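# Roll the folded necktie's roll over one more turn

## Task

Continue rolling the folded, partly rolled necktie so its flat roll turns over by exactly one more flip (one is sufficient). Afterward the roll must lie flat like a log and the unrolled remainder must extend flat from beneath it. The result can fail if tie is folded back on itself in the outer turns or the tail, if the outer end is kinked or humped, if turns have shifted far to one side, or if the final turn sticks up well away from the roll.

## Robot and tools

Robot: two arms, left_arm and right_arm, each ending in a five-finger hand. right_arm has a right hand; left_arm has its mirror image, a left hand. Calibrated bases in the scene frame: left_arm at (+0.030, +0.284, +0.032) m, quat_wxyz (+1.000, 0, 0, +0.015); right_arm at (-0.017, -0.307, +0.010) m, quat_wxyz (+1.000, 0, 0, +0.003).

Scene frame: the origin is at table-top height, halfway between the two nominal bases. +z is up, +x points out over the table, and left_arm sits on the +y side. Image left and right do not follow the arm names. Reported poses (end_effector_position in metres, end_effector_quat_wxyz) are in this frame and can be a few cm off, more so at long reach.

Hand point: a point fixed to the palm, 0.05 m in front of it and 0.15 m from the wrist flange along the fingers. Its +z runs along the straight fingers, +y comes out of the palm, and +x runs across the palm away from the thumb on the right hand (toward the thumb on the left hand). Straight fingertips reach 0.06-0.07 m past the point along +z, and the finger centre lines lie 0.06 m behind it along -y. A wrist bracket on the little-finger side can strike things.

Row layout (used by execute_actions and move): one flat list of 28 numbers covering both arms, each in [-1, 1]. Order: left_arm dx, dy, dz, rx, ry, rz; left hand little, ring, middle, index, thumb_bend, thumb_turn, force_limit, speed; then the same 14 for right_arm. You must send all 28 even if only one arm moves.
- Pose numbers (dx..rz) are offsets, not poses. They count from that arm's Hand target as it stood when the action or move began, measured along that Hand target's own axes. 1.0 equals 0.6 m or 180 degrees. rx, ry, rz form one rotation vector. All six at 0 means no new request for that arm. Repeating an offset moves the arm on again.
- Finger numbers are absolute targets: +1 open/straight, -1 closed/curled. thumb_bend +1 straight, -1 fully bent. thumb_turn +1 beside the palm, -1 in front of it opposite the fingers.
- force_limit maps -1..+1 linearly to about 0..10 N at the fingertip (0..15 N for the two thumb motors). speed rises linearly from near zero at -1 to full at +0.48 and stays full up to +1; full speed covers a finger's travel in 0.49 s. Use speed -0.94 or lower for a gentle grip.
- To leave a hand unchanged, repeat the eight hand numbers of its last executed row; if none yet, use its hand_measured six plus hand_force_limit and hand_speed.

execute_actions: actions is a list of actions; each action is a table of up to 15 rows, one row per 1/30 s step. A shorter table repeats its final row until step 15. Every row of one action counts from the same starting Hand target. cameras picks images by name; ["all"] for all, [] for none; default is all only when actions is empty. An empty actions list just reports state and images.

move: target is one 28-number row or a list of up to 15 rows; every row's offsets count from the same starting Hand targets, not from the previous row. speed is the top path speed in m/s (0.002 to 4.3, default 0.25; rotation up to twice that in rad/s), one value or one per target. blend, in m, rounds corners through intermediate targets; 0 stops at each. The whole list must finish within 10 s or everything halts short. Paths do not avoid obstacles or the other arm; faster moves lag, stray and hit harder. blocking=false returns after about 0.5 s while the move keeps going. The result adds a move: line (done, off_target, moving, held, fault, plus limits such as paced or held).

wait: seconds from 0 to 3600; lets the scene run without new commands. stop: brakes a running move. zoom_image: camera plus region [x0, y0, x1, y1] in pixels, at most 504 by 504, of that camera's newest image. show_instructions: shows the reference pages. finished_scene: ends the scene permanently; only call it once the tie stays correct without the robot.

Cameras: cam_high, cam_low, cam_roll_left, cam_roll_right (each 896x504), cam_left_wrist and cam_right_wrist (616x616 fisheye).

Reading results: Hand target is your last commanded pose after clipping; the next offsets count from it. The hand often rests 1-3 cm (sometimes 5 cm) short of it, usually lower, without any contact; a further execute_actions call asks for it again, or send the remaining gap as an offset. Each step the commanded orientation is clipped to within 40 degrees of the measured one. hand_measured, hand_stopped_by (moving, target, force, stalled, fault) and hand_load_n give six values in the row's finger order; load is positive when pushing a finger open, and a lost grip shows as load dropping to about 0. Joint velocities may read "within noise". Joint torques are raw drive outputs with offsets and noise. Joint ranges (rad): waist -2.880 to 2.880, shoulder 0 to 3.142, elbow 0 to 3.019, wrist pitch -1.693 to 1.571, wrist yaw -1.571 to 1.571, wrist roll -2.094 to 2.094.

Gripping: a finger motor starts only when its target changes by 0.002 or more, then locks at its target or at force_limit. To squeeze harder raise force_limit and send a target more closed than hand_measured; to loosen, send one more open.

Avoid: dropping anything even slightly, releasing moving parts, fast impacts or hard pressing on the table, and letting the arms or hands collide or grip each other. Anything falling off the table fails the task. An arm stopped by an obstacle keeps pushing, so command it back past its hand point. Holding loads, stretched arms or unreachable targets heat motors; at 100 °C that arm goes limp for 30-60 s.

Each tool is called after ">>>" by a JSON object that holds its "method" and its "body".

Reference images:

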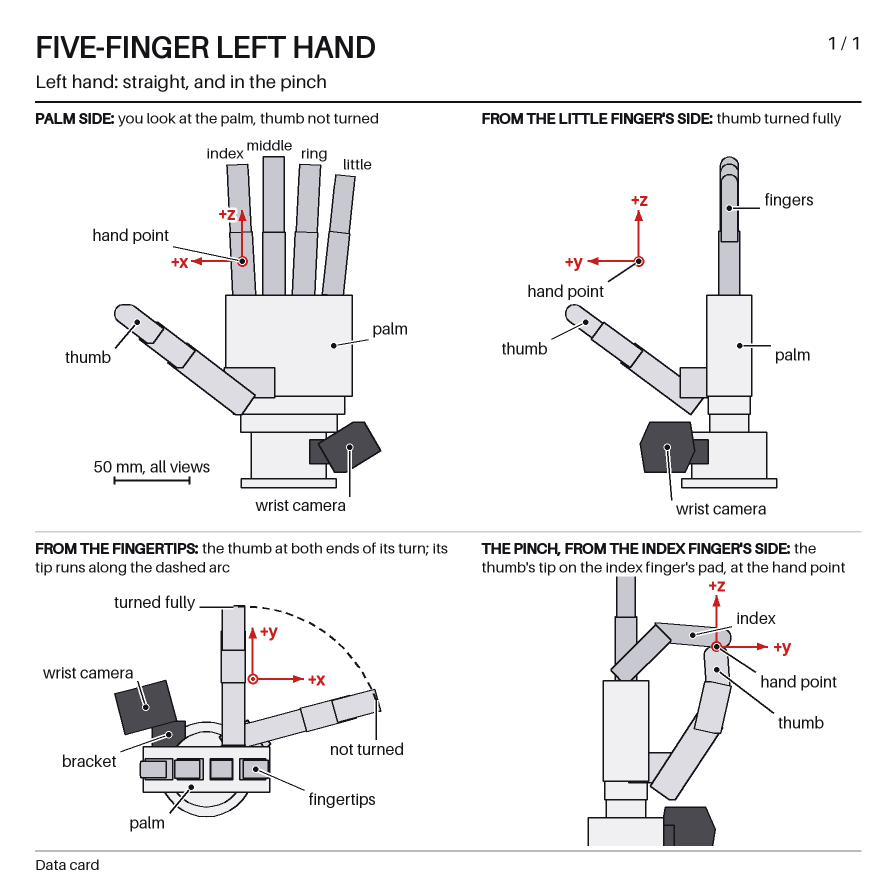

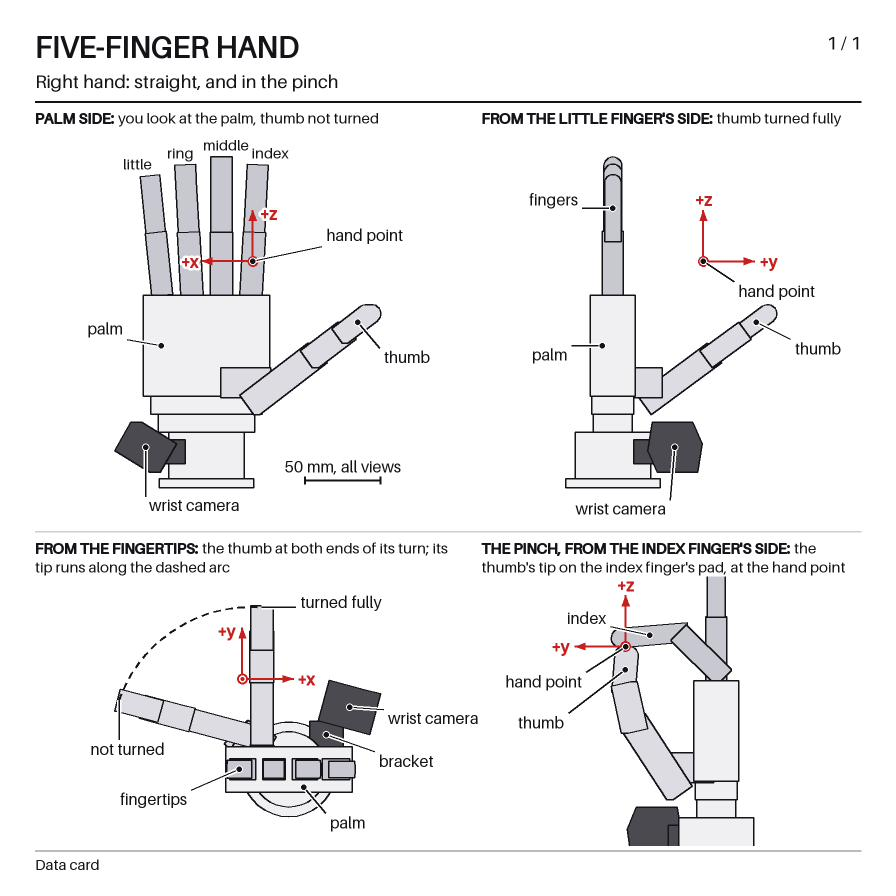

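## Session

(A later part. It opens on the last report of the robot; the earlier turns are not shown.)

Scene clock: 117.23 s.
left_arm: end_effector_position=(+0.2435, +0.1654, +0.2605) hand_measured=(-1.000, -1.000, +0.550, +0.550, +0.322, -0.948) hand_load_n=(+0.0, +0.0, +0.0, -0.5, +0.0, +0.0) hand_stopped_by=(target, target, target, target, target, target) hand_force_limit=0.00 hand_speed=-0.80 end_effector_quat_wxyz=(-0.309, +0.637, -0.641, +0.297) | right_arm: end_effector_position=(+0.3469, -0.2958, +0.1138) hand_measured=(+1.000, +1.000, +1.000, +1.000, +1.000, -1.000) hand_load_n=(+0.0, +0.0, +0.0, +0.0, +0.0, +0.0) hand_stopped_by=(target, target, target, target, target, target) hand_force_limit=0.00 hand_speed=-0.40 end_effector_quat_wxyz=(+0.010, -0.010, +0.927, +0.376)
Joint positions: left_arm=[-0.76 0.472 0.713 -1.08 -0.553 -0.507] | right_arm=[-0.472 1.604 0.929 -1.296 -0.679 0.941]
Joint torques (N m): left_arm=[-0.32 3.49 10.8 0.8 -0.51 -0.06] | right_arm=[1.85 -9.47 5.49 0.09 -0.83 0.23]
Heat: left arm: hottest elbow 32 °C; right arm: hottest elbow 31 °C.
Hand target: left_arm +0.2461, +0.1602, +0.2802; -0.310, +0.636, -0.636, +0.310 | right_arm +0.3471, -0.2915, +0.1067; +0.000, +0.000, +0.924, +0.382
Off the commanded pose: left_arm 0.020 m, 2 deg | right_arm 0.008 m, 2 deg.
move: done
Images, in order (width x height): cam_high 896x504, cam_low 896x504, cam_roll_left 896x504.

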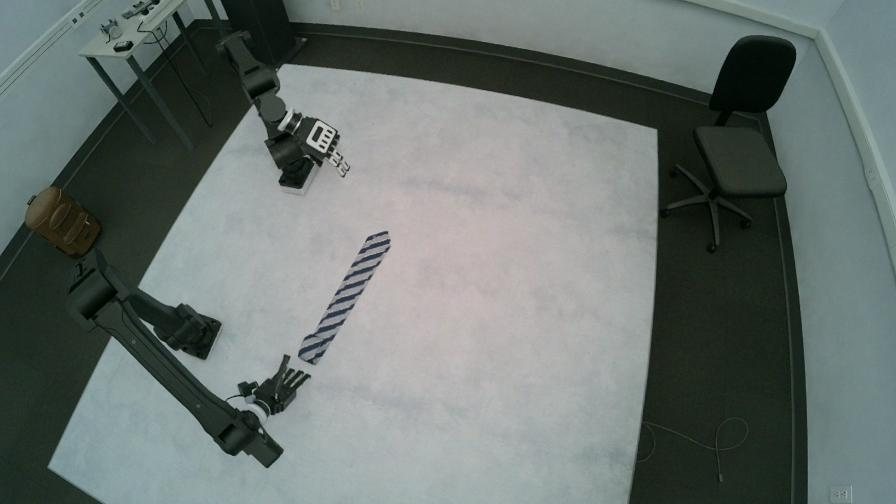

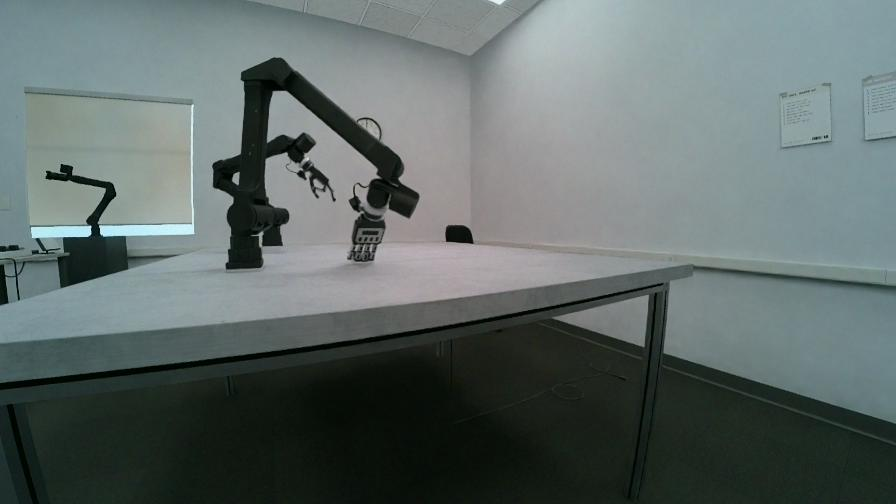

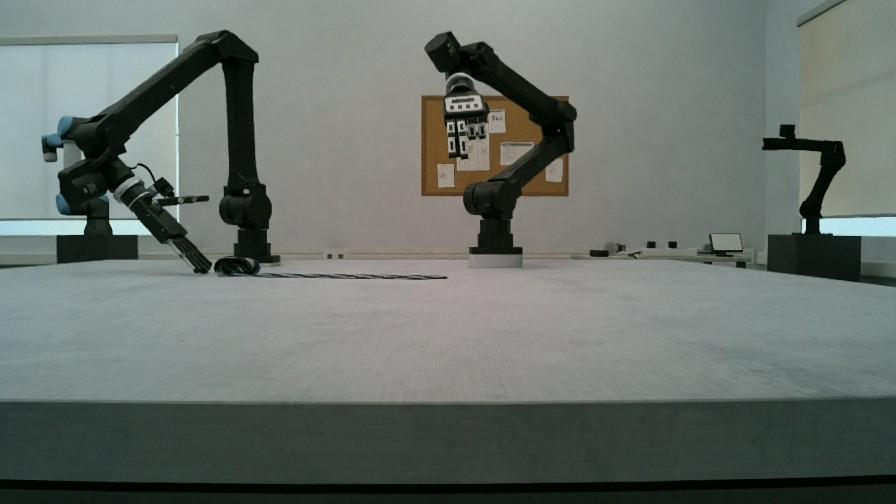

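>>> {"method": "move", "body": {"target": [0, 0, 0, 0, 0, 0, -1, -1, 0.55, 0.55, 0.322, -0.948, 0, -0.8, 0, 0.0259, 0.0212, 0, 0, 0, 1, 1, 1, 1, 1, -1, 0, -0.4], "speed": 0.06, "cameras": ["cam_low", "cam_roll_left", "cam_high"]}}

>>> {"method": "zoom_image", "body": {"camera": "cam_low", "region": [325, 190, 405, 270]}}

>>> {"method": "zoom_image", "body": {"camera": "cam_roll_left", "region": [180, 200, 270, 290]}}

>>> {"method": "zoom_image", "body": {"camera": "cam_high", "region": [260, 320, 350, 400]}}

Scene clock: 118.83 s.
left_arm: end_effector_position=(+0.2435, +0.1654, +0.2605) hand_measured=(-1.000, -1.000, +0.550, +0.550, +0.322, -0.948) hand_load_n=(+0.0, +0.0, +0.0, +0.0, -0.5, +0.0) hand_stopped_by=(target, target, target, target, target, target) hand_force_limit=0.00 hand_speed=-0.80 end_effector_quat_wxyz=(-0.309, +0.637, -0.641, +0.297) | right_arm: end_effector_position=(+0.3474, -0.2755, +0.1094) hand_measured=(+1.000, +1.000, +1.000, +1.000, +1.000, -1.000) hand_load_n=(+0.0, +0.0, -0.5, +0.0, +0.0, +0.0) hand_stopped_by=(target, target, target, target, target, target) hand_force_limit=0.00 hand_speed=-0.40 end_effector_quat_wxyz=(+0.002, -0.007, +0.925, +0.381)
Joint positions: left_arm=[-0.76 0.472 0.713 -1.08 -0.553 -0.507] | right_arm=[-0.422 1.597 0.904 -1.261 -0.699 0.999]
Joint torques (N m): left_arm=[-0.26 3.55 10.78 0.83 -0.52 -0.06] | right_arm=[1.73 -11.16 5.27 0.18 -0.81 0.24]
Heat: left arm: hottest elbow 32 °C; right arm: hottest elbow 31 °C.
Hand target: left_arm +0.2461, +0.1602, +0.2802; -0.310, +0.636, -0.636, +0.310 | right_arm +0.3471, -0.2715, +0.1086; +0.000, +0.000, +0.924, +0.382
Off the commanded pose: left_arm 0.020 m, 2 deg | right_arm 0.004 m, 1 deg.
move: done
Images, in order (width x height): cam_high 896x504, cam_low 896x504, cam_roll_left 896x504.

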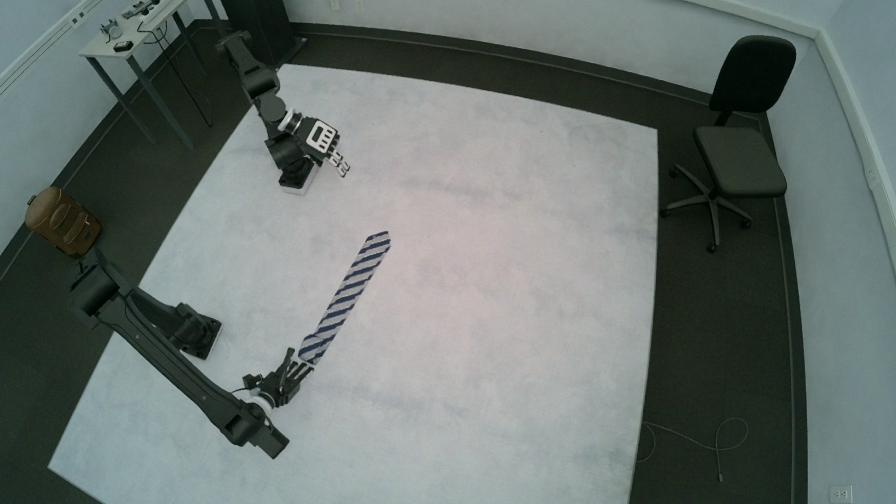

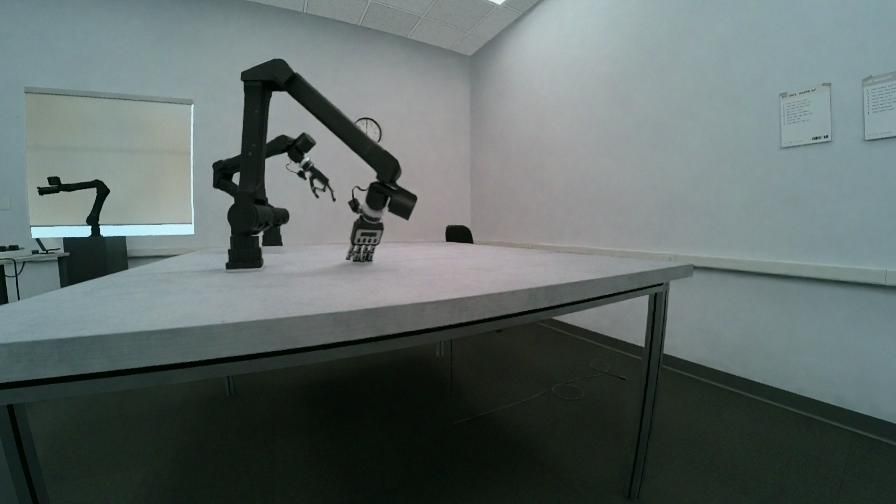

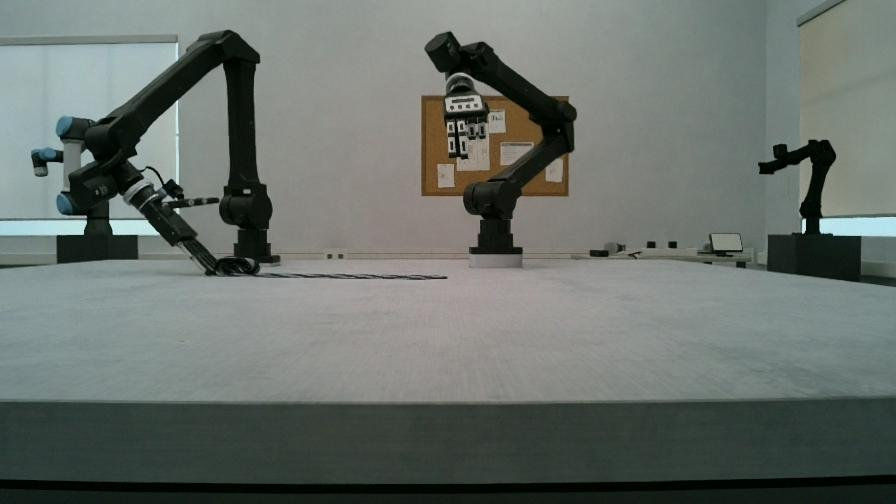

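Scaled by 6.300 from the camera's image (finer frame: 1280x720).

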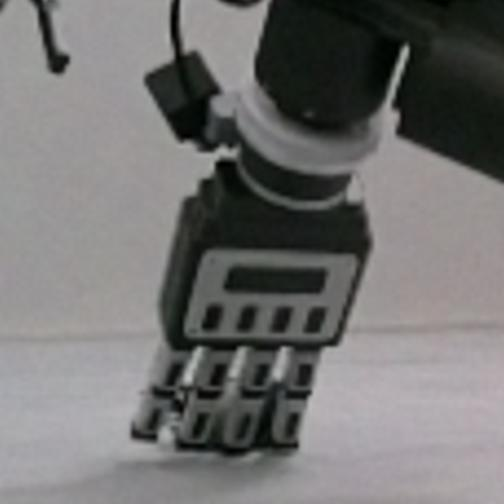

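Scaled by 5.600 from the camera's image (finer frame: 1280x720).

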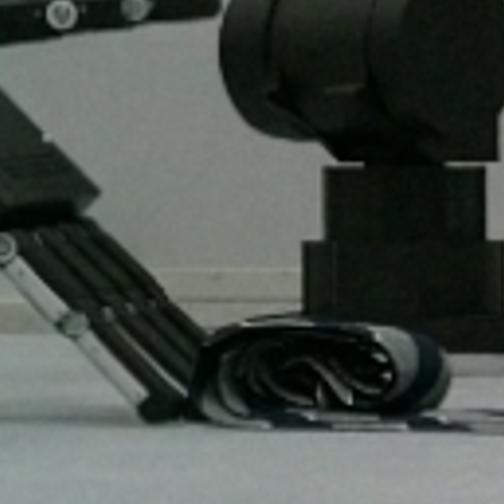

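Scaled by 5.600 from the camera's image (finer frame: 1280x720).

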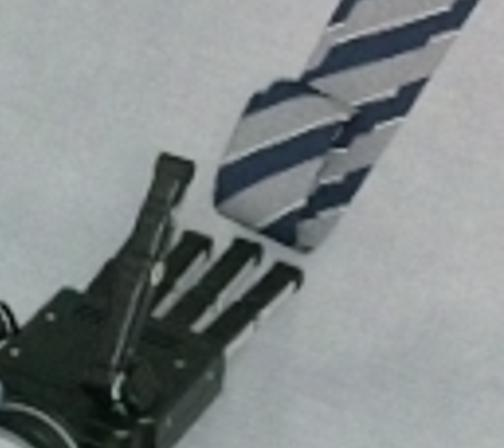

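>>> {"method": "move", "body": {"target": [0, 0, 0, 0, 0, 0, -1, -1, 0.55, 0.55, 0.322, -0.948, 0, -0.8, 0.003, 0.0224, 0.0200, 0, 0, 0, 1, 1, 1, 1, 1, -1, 0, -0.4], "speed": 0.05, "cameras": ["cam_low", "cam_roll_left", "cam_high"]}}

>>> {"method": "zoom_image", "body": {"camera": "cam_low", "region": [325, 190, 405, 270]}}

>>> {"method": "zoom_image", "body": {"camera": "cam_roll_left", "region": [180, 200, 270, 290]}}

>>> {"method": "zoom_image", "body": {"camera": "cam_high", "region": [260, 320, 350, 400]}}

Scene clock: 120.50 s.
left_arm: end_effector_position=(+0.2435, +0.1654, +0.2605) hand_measured=(-1.000, -1.000, +0.550, +0.550, +0.322, -0.948) hand_load_n=(+0.0, +0.0, +0.0, +0.0, +0.0, +0.0) hand_stopped_by=(target, target, target, target, target, target) hand_force_limit=0.00 hand_speed=-0.80 end_effector_quat_wxyz=(-0.309, +0.637, -0.641, +0.297) | right_arm: end_effector_position=(+0.3463, -0.2581, +0.1109) hand_measured=(+1.000, +1.000, +1.000, +1.000, +1.000, -1.000) hand_load_n=(+0.0, +0.0, +0.0, +0.0, +0.0, +0.0) hand_stopped_by=(target, target, target, target, target, target) hand_force_limit=0.00 hand_speed=-0.40 end_effector_quat_wxyz=(+0.003, -0.007, +0.925, +0.380)
Joint positions: left_arm=[-0.76 0.472 0.713 -1.08 -0.553 -0.507] | right_arm=[-0.379 1.567 0.875 -1.224 -0.714 1.054]
Joint torques (N m): left_arm=[-0.32 3.55 10.78 0.83 -0.52 -0.06] | right_arm=[1.9 -10.64 5.3 0.27 -0.87 0.23]
Heat: left arm: hottest elbow 32 °C; right arm: hottest elbow 31 °C.
Hand target: left_arm +0.2461, +0.1602, +0.2802; -0.310, +0.636, -0.636, +0.310 | right_arm +0.3454, -0.2536, +0.1097; +0.000, +0.000, +0.924, +0.382
Off the commanded pose: left_arm 0.020 m, 2 deg | right_arm 0.005 m, 1 deg.
move: done
Images, in order (width x height): cam_high 896x504, cam_low 896x504, cam_roll_left 896x504.

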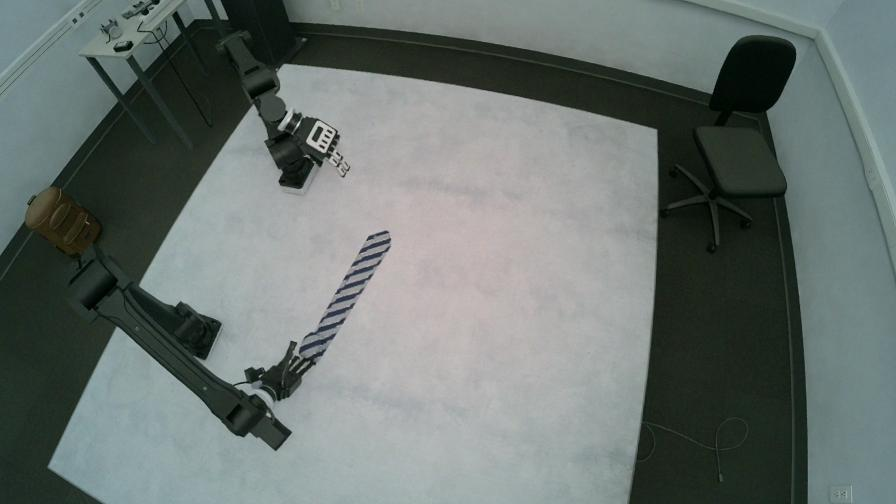

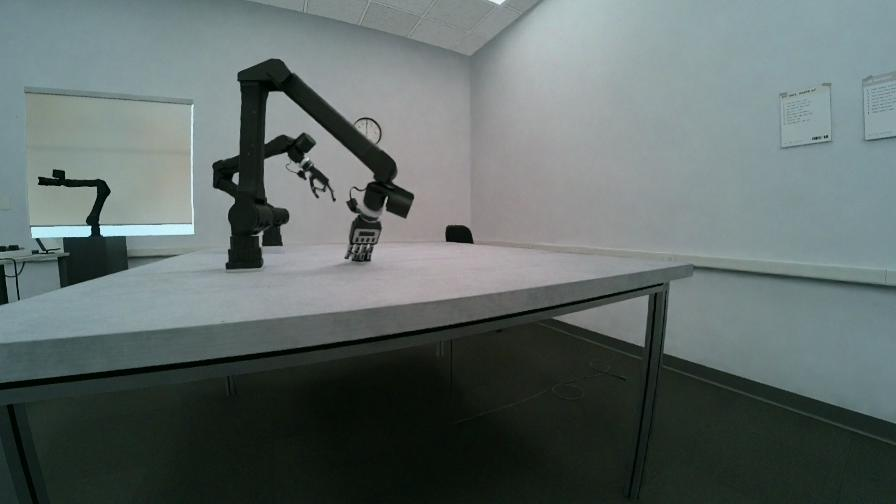

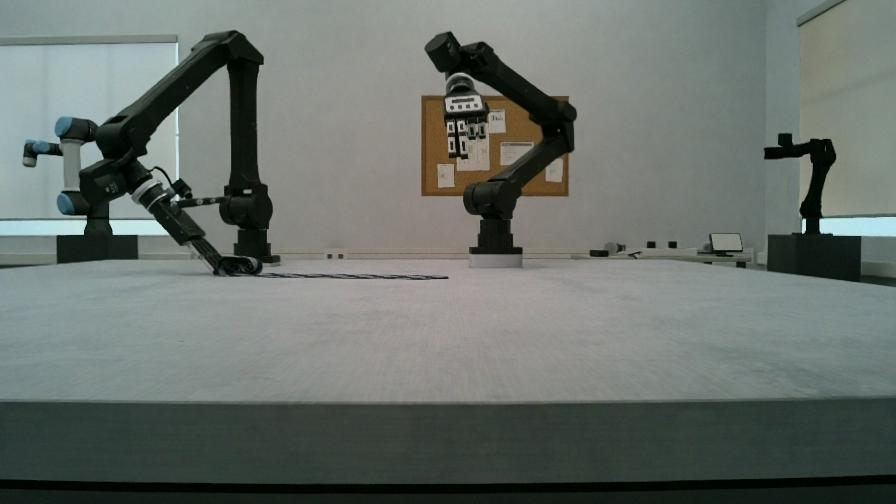

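Scaled by 6.300 from the camera's image (finer frame: 1280x720).

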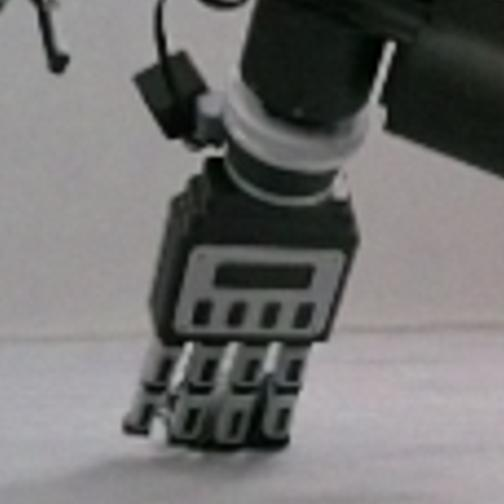

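Scaled by 5.600 from the camera's image (finer frame: 1280x720).

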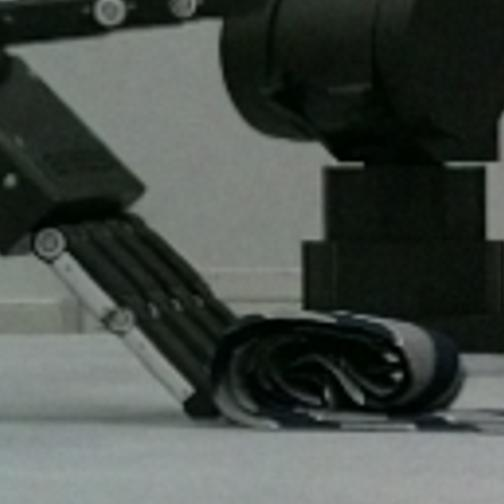

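Scaled by 5.600 from the camera's image (finer frame: 1280x720).

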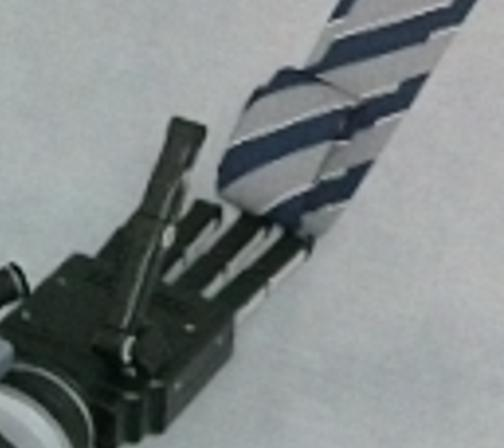

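>>> {"method": "move", "body": {"target": [0, 0, 0, 0, 0, 0, -1, -1, 0.55, 0.55, 0.322, -0.948, 0, -0.8, 0, 0.0259, -0.0141, 0, 0, 0, 1, 1, 1, 1, 1, -1, 0, -0.4], "speed": 0.05, "cameras": ["cam_low", "cam_roll_left", "cam_high"]}}

>>> {"method": "zoom_image", "body": {"camera": "cam_low", "region": [325, 190, 405, 270]}}

>>> {"method": "zoom_image", "body": {"camera": "cam_roll_left", "region": [180, 200, 270, 290]}}

Scene clock: 123.37 s.
left_arm: end_effector_position=(+0.2435, +0.1654, +0.2605) hand_measured=(-1.000, -1.000, +0.550, +0.550, +0.322, -0.948) hand_load_n=(+0.0, +0.0, +0.0, +0.0, +0.0, +0.0) hand_stopped_by=(target, target, target, target, target, target) hand_force_limit=0.00 hand_speed=-0.80 end_effector_quat_wxyz=(-0.309, +0.637, -0.641, +0.297) | right_arm: end_effector_position=(+0.3467, -0.2537, +0.1231) hand_measured=(+1.000, +1.000, +1.000, +1.000, +1.000, -1.000) hand_load_n=(+0.0, +0.0, +0.0, +0.0, +0.0, +0.0) hand_stopped_by=(target, target, target, target, target, target) hand_force_limit=0.00 hand_speed=-0.40 end_effector_quat_wxyz=(+0.011, -0.009, +0.927, +0.376)
Joint positions: left_arm=[-0.76 0.472 0.713 -1.08 -0.553 -0.507] | right_arm=[-0.367 1.528 0.875 -1.231 -0.717 1.072]
Joint torques (N m): left_arm=[-0.32 3.49 10.8 0.81 -0.52 -0.06] | right_arm=[1.85 -10.29 6.46 -0.91 -0.9 0.24]
Heat: left arm: hottest elbow 33 °C; right arm: hottest elbow 30 °C.
Hand target: left_arm +0.2461, +0.1602, +0.2802; -0.310, +0.636, -0.636, +0.310 | right_arm +0.3454, -0.2486, +0.1266; +0.000, +0.000, +0.924, +0.382
Off the commanded pose: left_arm 0.020 m, 2 deg | right_arm 0.006 m, 2 deg.
move: done
Images, in order (width x height): cam_high 896x504, cam_low 896x504, cam_roll_left 896x504.

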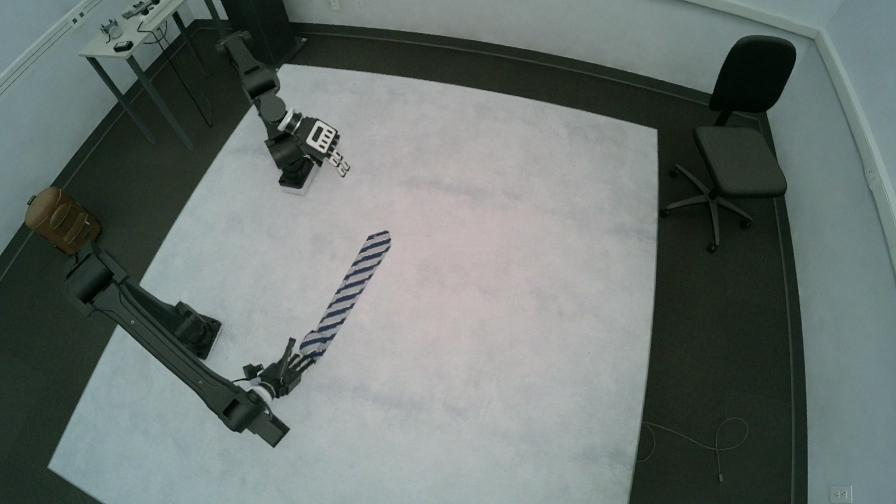

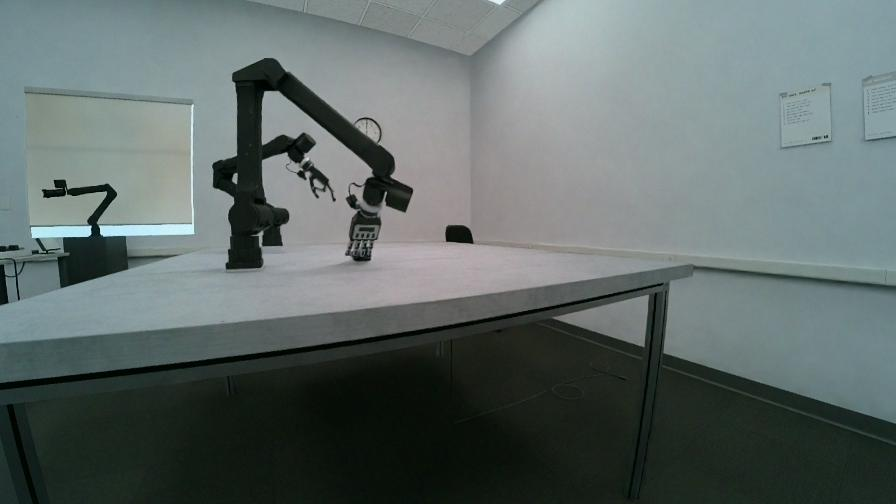

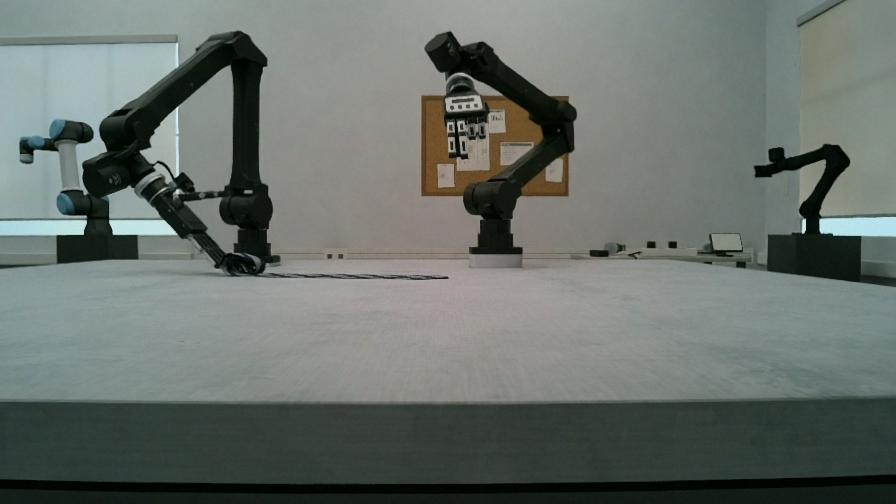

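Scaled by 6.300 from the camera's image (finer frame: 1280x720).

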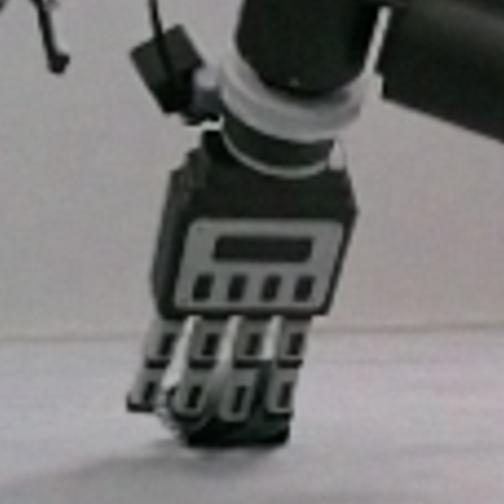

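Scaled by 5.600 from the camera's image (finer frame: 1280x720).

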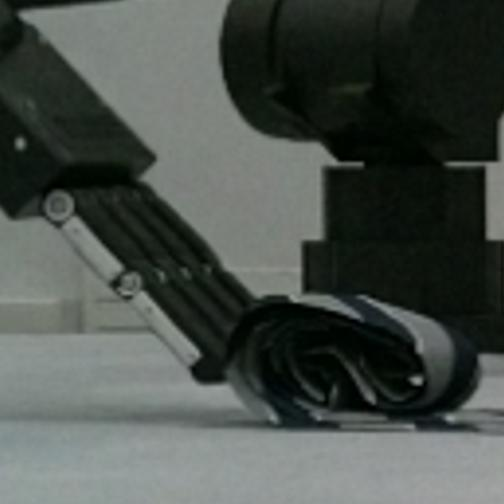

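>>> {"method": "move", "body": {"target": [0, 0, 0, 0, 0, 0, -1, -1, 0.55, 0.55, 0.322, -0.948, 0, -0.8, 0, 0.0307, -0.0071, 0, 0, 0, 1, 1, 1, 1, 1, -1, 0, -0.4], "speed": 0.05, "cameras": ["cam_low", "cam_roll_left", "cam_high"]}}

>>> {"method": "zoom_image", "body": {"camera": "cam_low", "region": [325, 190, 405, 270]}}

>>> {"method": "zoom_image", "body": {"camera": "cam_roll_left", "region": [180, 200, 270, 290]}}

Scene clock: 124.70 s.
left_arm: end_effector_position=(+0.2435, +0.1654, +0.2605) hand_measured=(-1.000, -1.000, +0.550, +0.550, +0.322, -0.948) hand_load_n=(+0.0, +0.0, +0.0, +0.0, +0.0, +0.5) hand_stopped_by=(target, target, target, target, target, target) hand_force_limit=0.00 hand_speed=-0.80 end_effector_quat_wxyz=(-0.309, +0.637, -0.641, +0.297) | right_arm: end_effector_position=(+0.3445, -0.2424, +0.1378) hand_measured=(+1.000, +1.000, +1.000, +1.000, +1.000, -1.000) hand_load_n=(+0.0, +0.0, +0.0, +0.0, +0.0, +0.0) hand_stopped_by=(target, target, target, target, target, target) hand_force_limit=0.00 hand_speed=-0.40 end_effector_quat_wxyz=(+0.009, -0.008, +0.926, +0.377)
Joint positions: left_arm=[-0.76 0.472 0.713 -1.08 -0.553 -0.507] | right_arm=[-0.339 1.487 0.875 -1.256 -0.726 1.106]
Joint torques (N m): left_arm=[-0.32 3.49 10.8 0.83 -0.52 -0.06] | right_arm=[1.9 -9.88 7.24 -0.87 -0.9 0.22]
Heat: left arm: hottest elbow 33 °C; right arm: hottest elbow 30 °C.
Hand target: left_arm +0.2461, +0.1602, +0.2802; -0.310, +0.636, -0.636, +0.310 | right_arm +0.3454, -0.2386, +0.1427; +0.000, +0.000, +0.924, +0.382
Off the commanded pose: left_arm 0.020 m, 2 deg | right_arm 0.006 m, 2 deg.
move: done
Images, in order (width x height): cam_high 896x504, cam_low 896x504, cam_roll_left 896x504.

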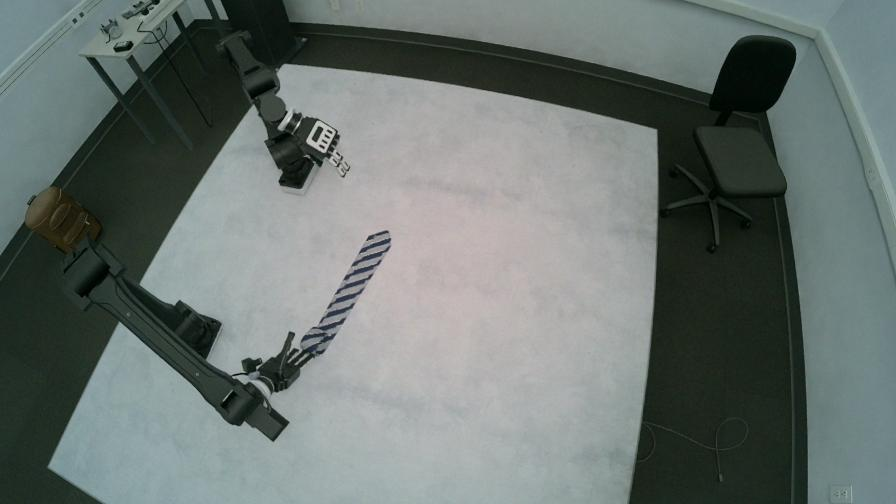

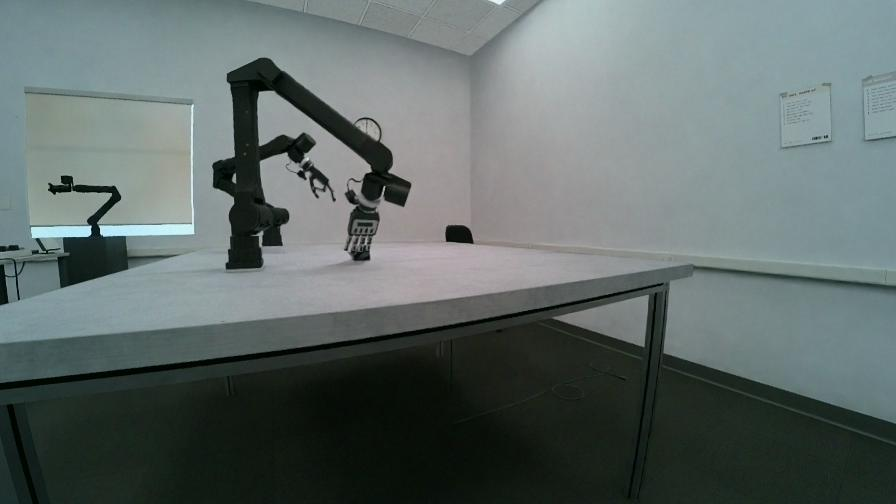

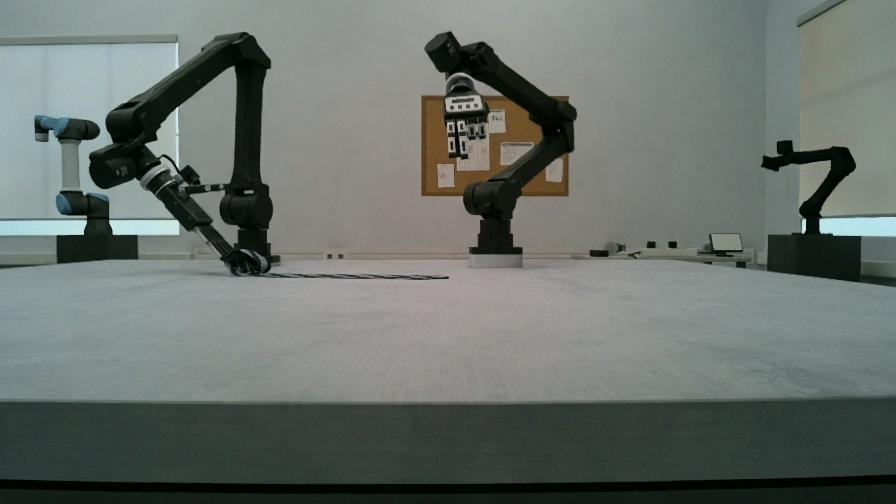

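Scaled by 6.300 from the camera's image (finer frame: 1280x720).

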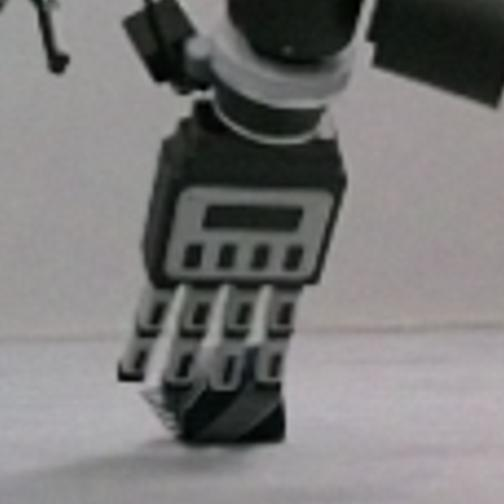

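Scaled by 5.600 from the camera's image (finer frame: 1280x720).

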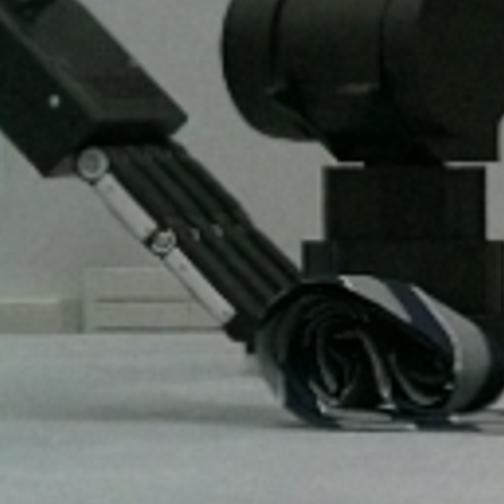

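>>> {"method": "move", "body": {"target": [0, 0, 0, 0, 0, 0, -1, -1, 0.55, 0.55, 0.322, -0.948, 0, -0.8, 0, 0.0330, 0, 0, 0, 0, 1, 1, 1, 1, 1, -1, 0, -0.4], "speed": 0.05, "cameras": ["cam_low", "cam_roll_left", "cam_high"]}}

>>> {"method": "zoom_image", "body": {"camera": "cam_low", "region": [325, 190, 405, 270]}}

>>> {"method": "zoom_image", "body": {"camera": "cam_roll_left", "region": [190, 200, 280, 290]}}

Scene clock: 126.27 s.
left_arm: end_effector_position=(+0.2435, +0.1654, +0.2605) hand_measured=(-1.000, -1.000, +0.550, +0.550, +0.322, -0.948) hand_load_n=(+0.0, +0.0, +0.0, +0.0, +0.0, +0.0) hand_stopped_by=(target, target, target, target, target, target) hand_force_limit=0.00 hand_speed=-0.80 end_effector_quat_wxyz=(-0.309, +0.637, -0.641, +0.297) | right_arm: end_effector_position=(+0.3440, -0.2280, +0.1510) hand_measured=(+1.000, +1.000, +1.000, +1.000, +1.000, -1.000) hand_load_n=(-0.5, +0.0, +0.0, +0.0, -0.5, +0.5) hand_stopped_by=(target, target, target, target, target, target) hand_force_limit=0.00 hand_speed=-0.40 end_effector_quat_wxyz=(+0.008, -0.008, +0.926, +0.378)
Joint positions: left_arm=[-0.76 0.472 0.713 -1.08 -0.553 -0.507] | right_arm=[-0.3 1.447 0.875 -1.265 -0.737 1.157]
Joint torques (N m): left_arm=[-0.26 3.55 10.8 0.8 -0.52 -0.06] | right_arm=[1.85 -9.7 7.65 -0.76 -0.92 0.22]
Heat: left arm: hottest elbow 33 °C; right arm: hottest elbow 30 °C.
Hand target: left_arm +0.2461, +0.1602, +0.2802; -0.310, +0.636, -0.636, +0.310 | right_arm +0.3453, -0.2245, +0.1567; +0.000, +0.000, +0.924, +0.382
Off the commanded pose: left_arm 0.020 m, 2 deg | right_arm 0.007 m, 1 deg.
move: done
Images, in order (width x height): cam_high 896x504, cam_low 896x504, cam_roll_left 896x504.

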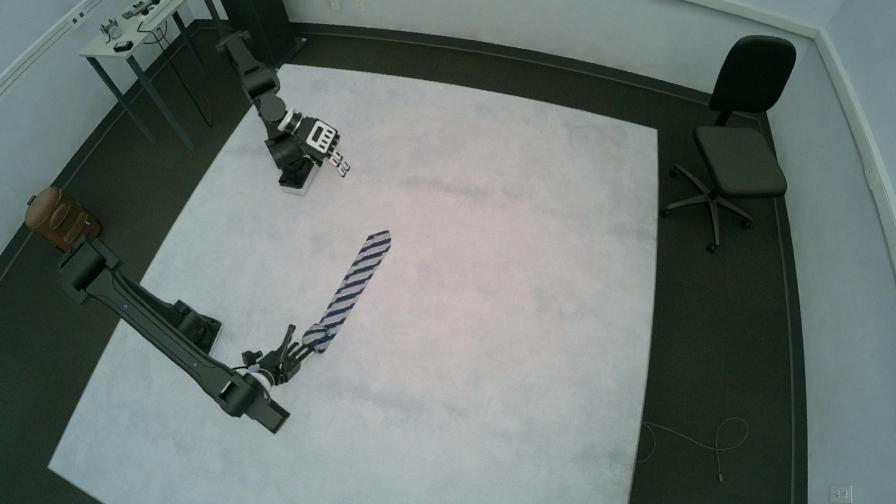

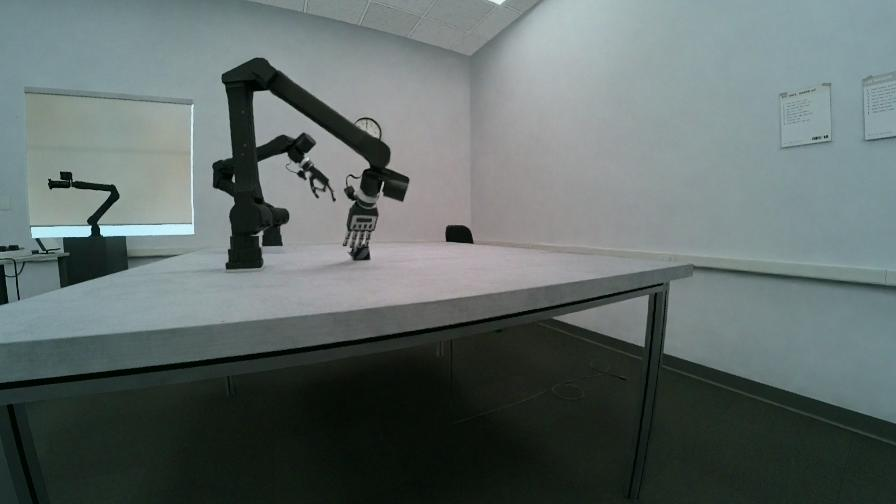

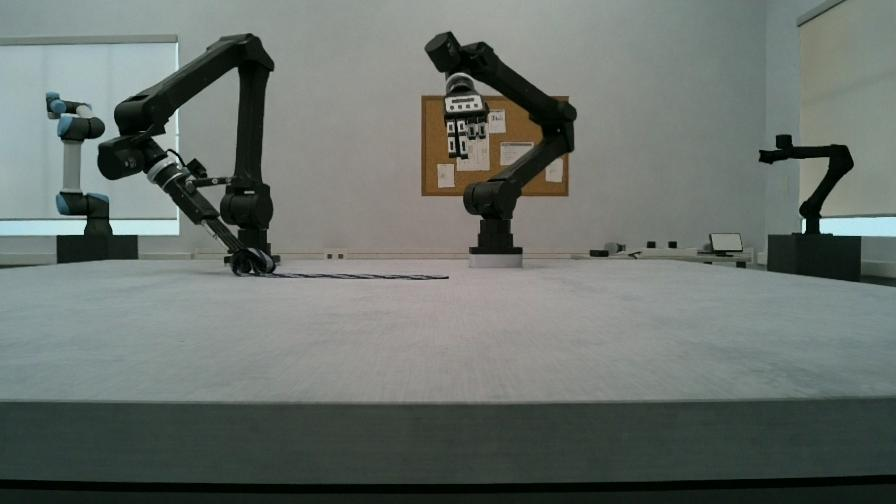

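Scaled by 6.300 from the camera's image (finer frame: 1280x720).

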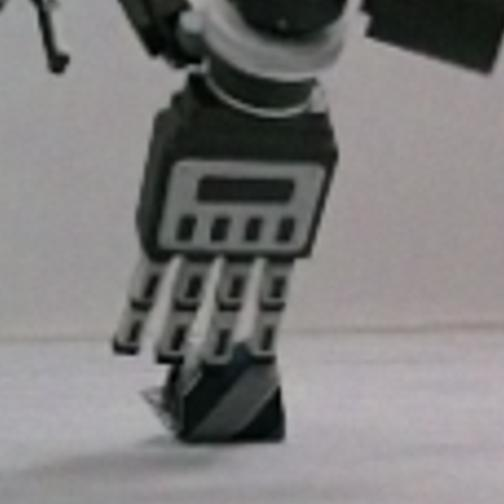

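Scaled by 5.600 from the camera's image (finer frame: 1280x720).

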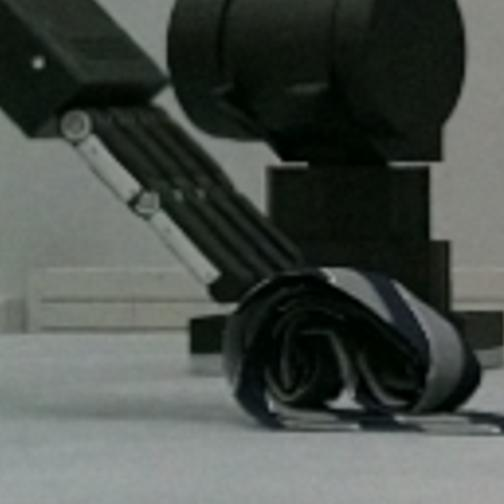

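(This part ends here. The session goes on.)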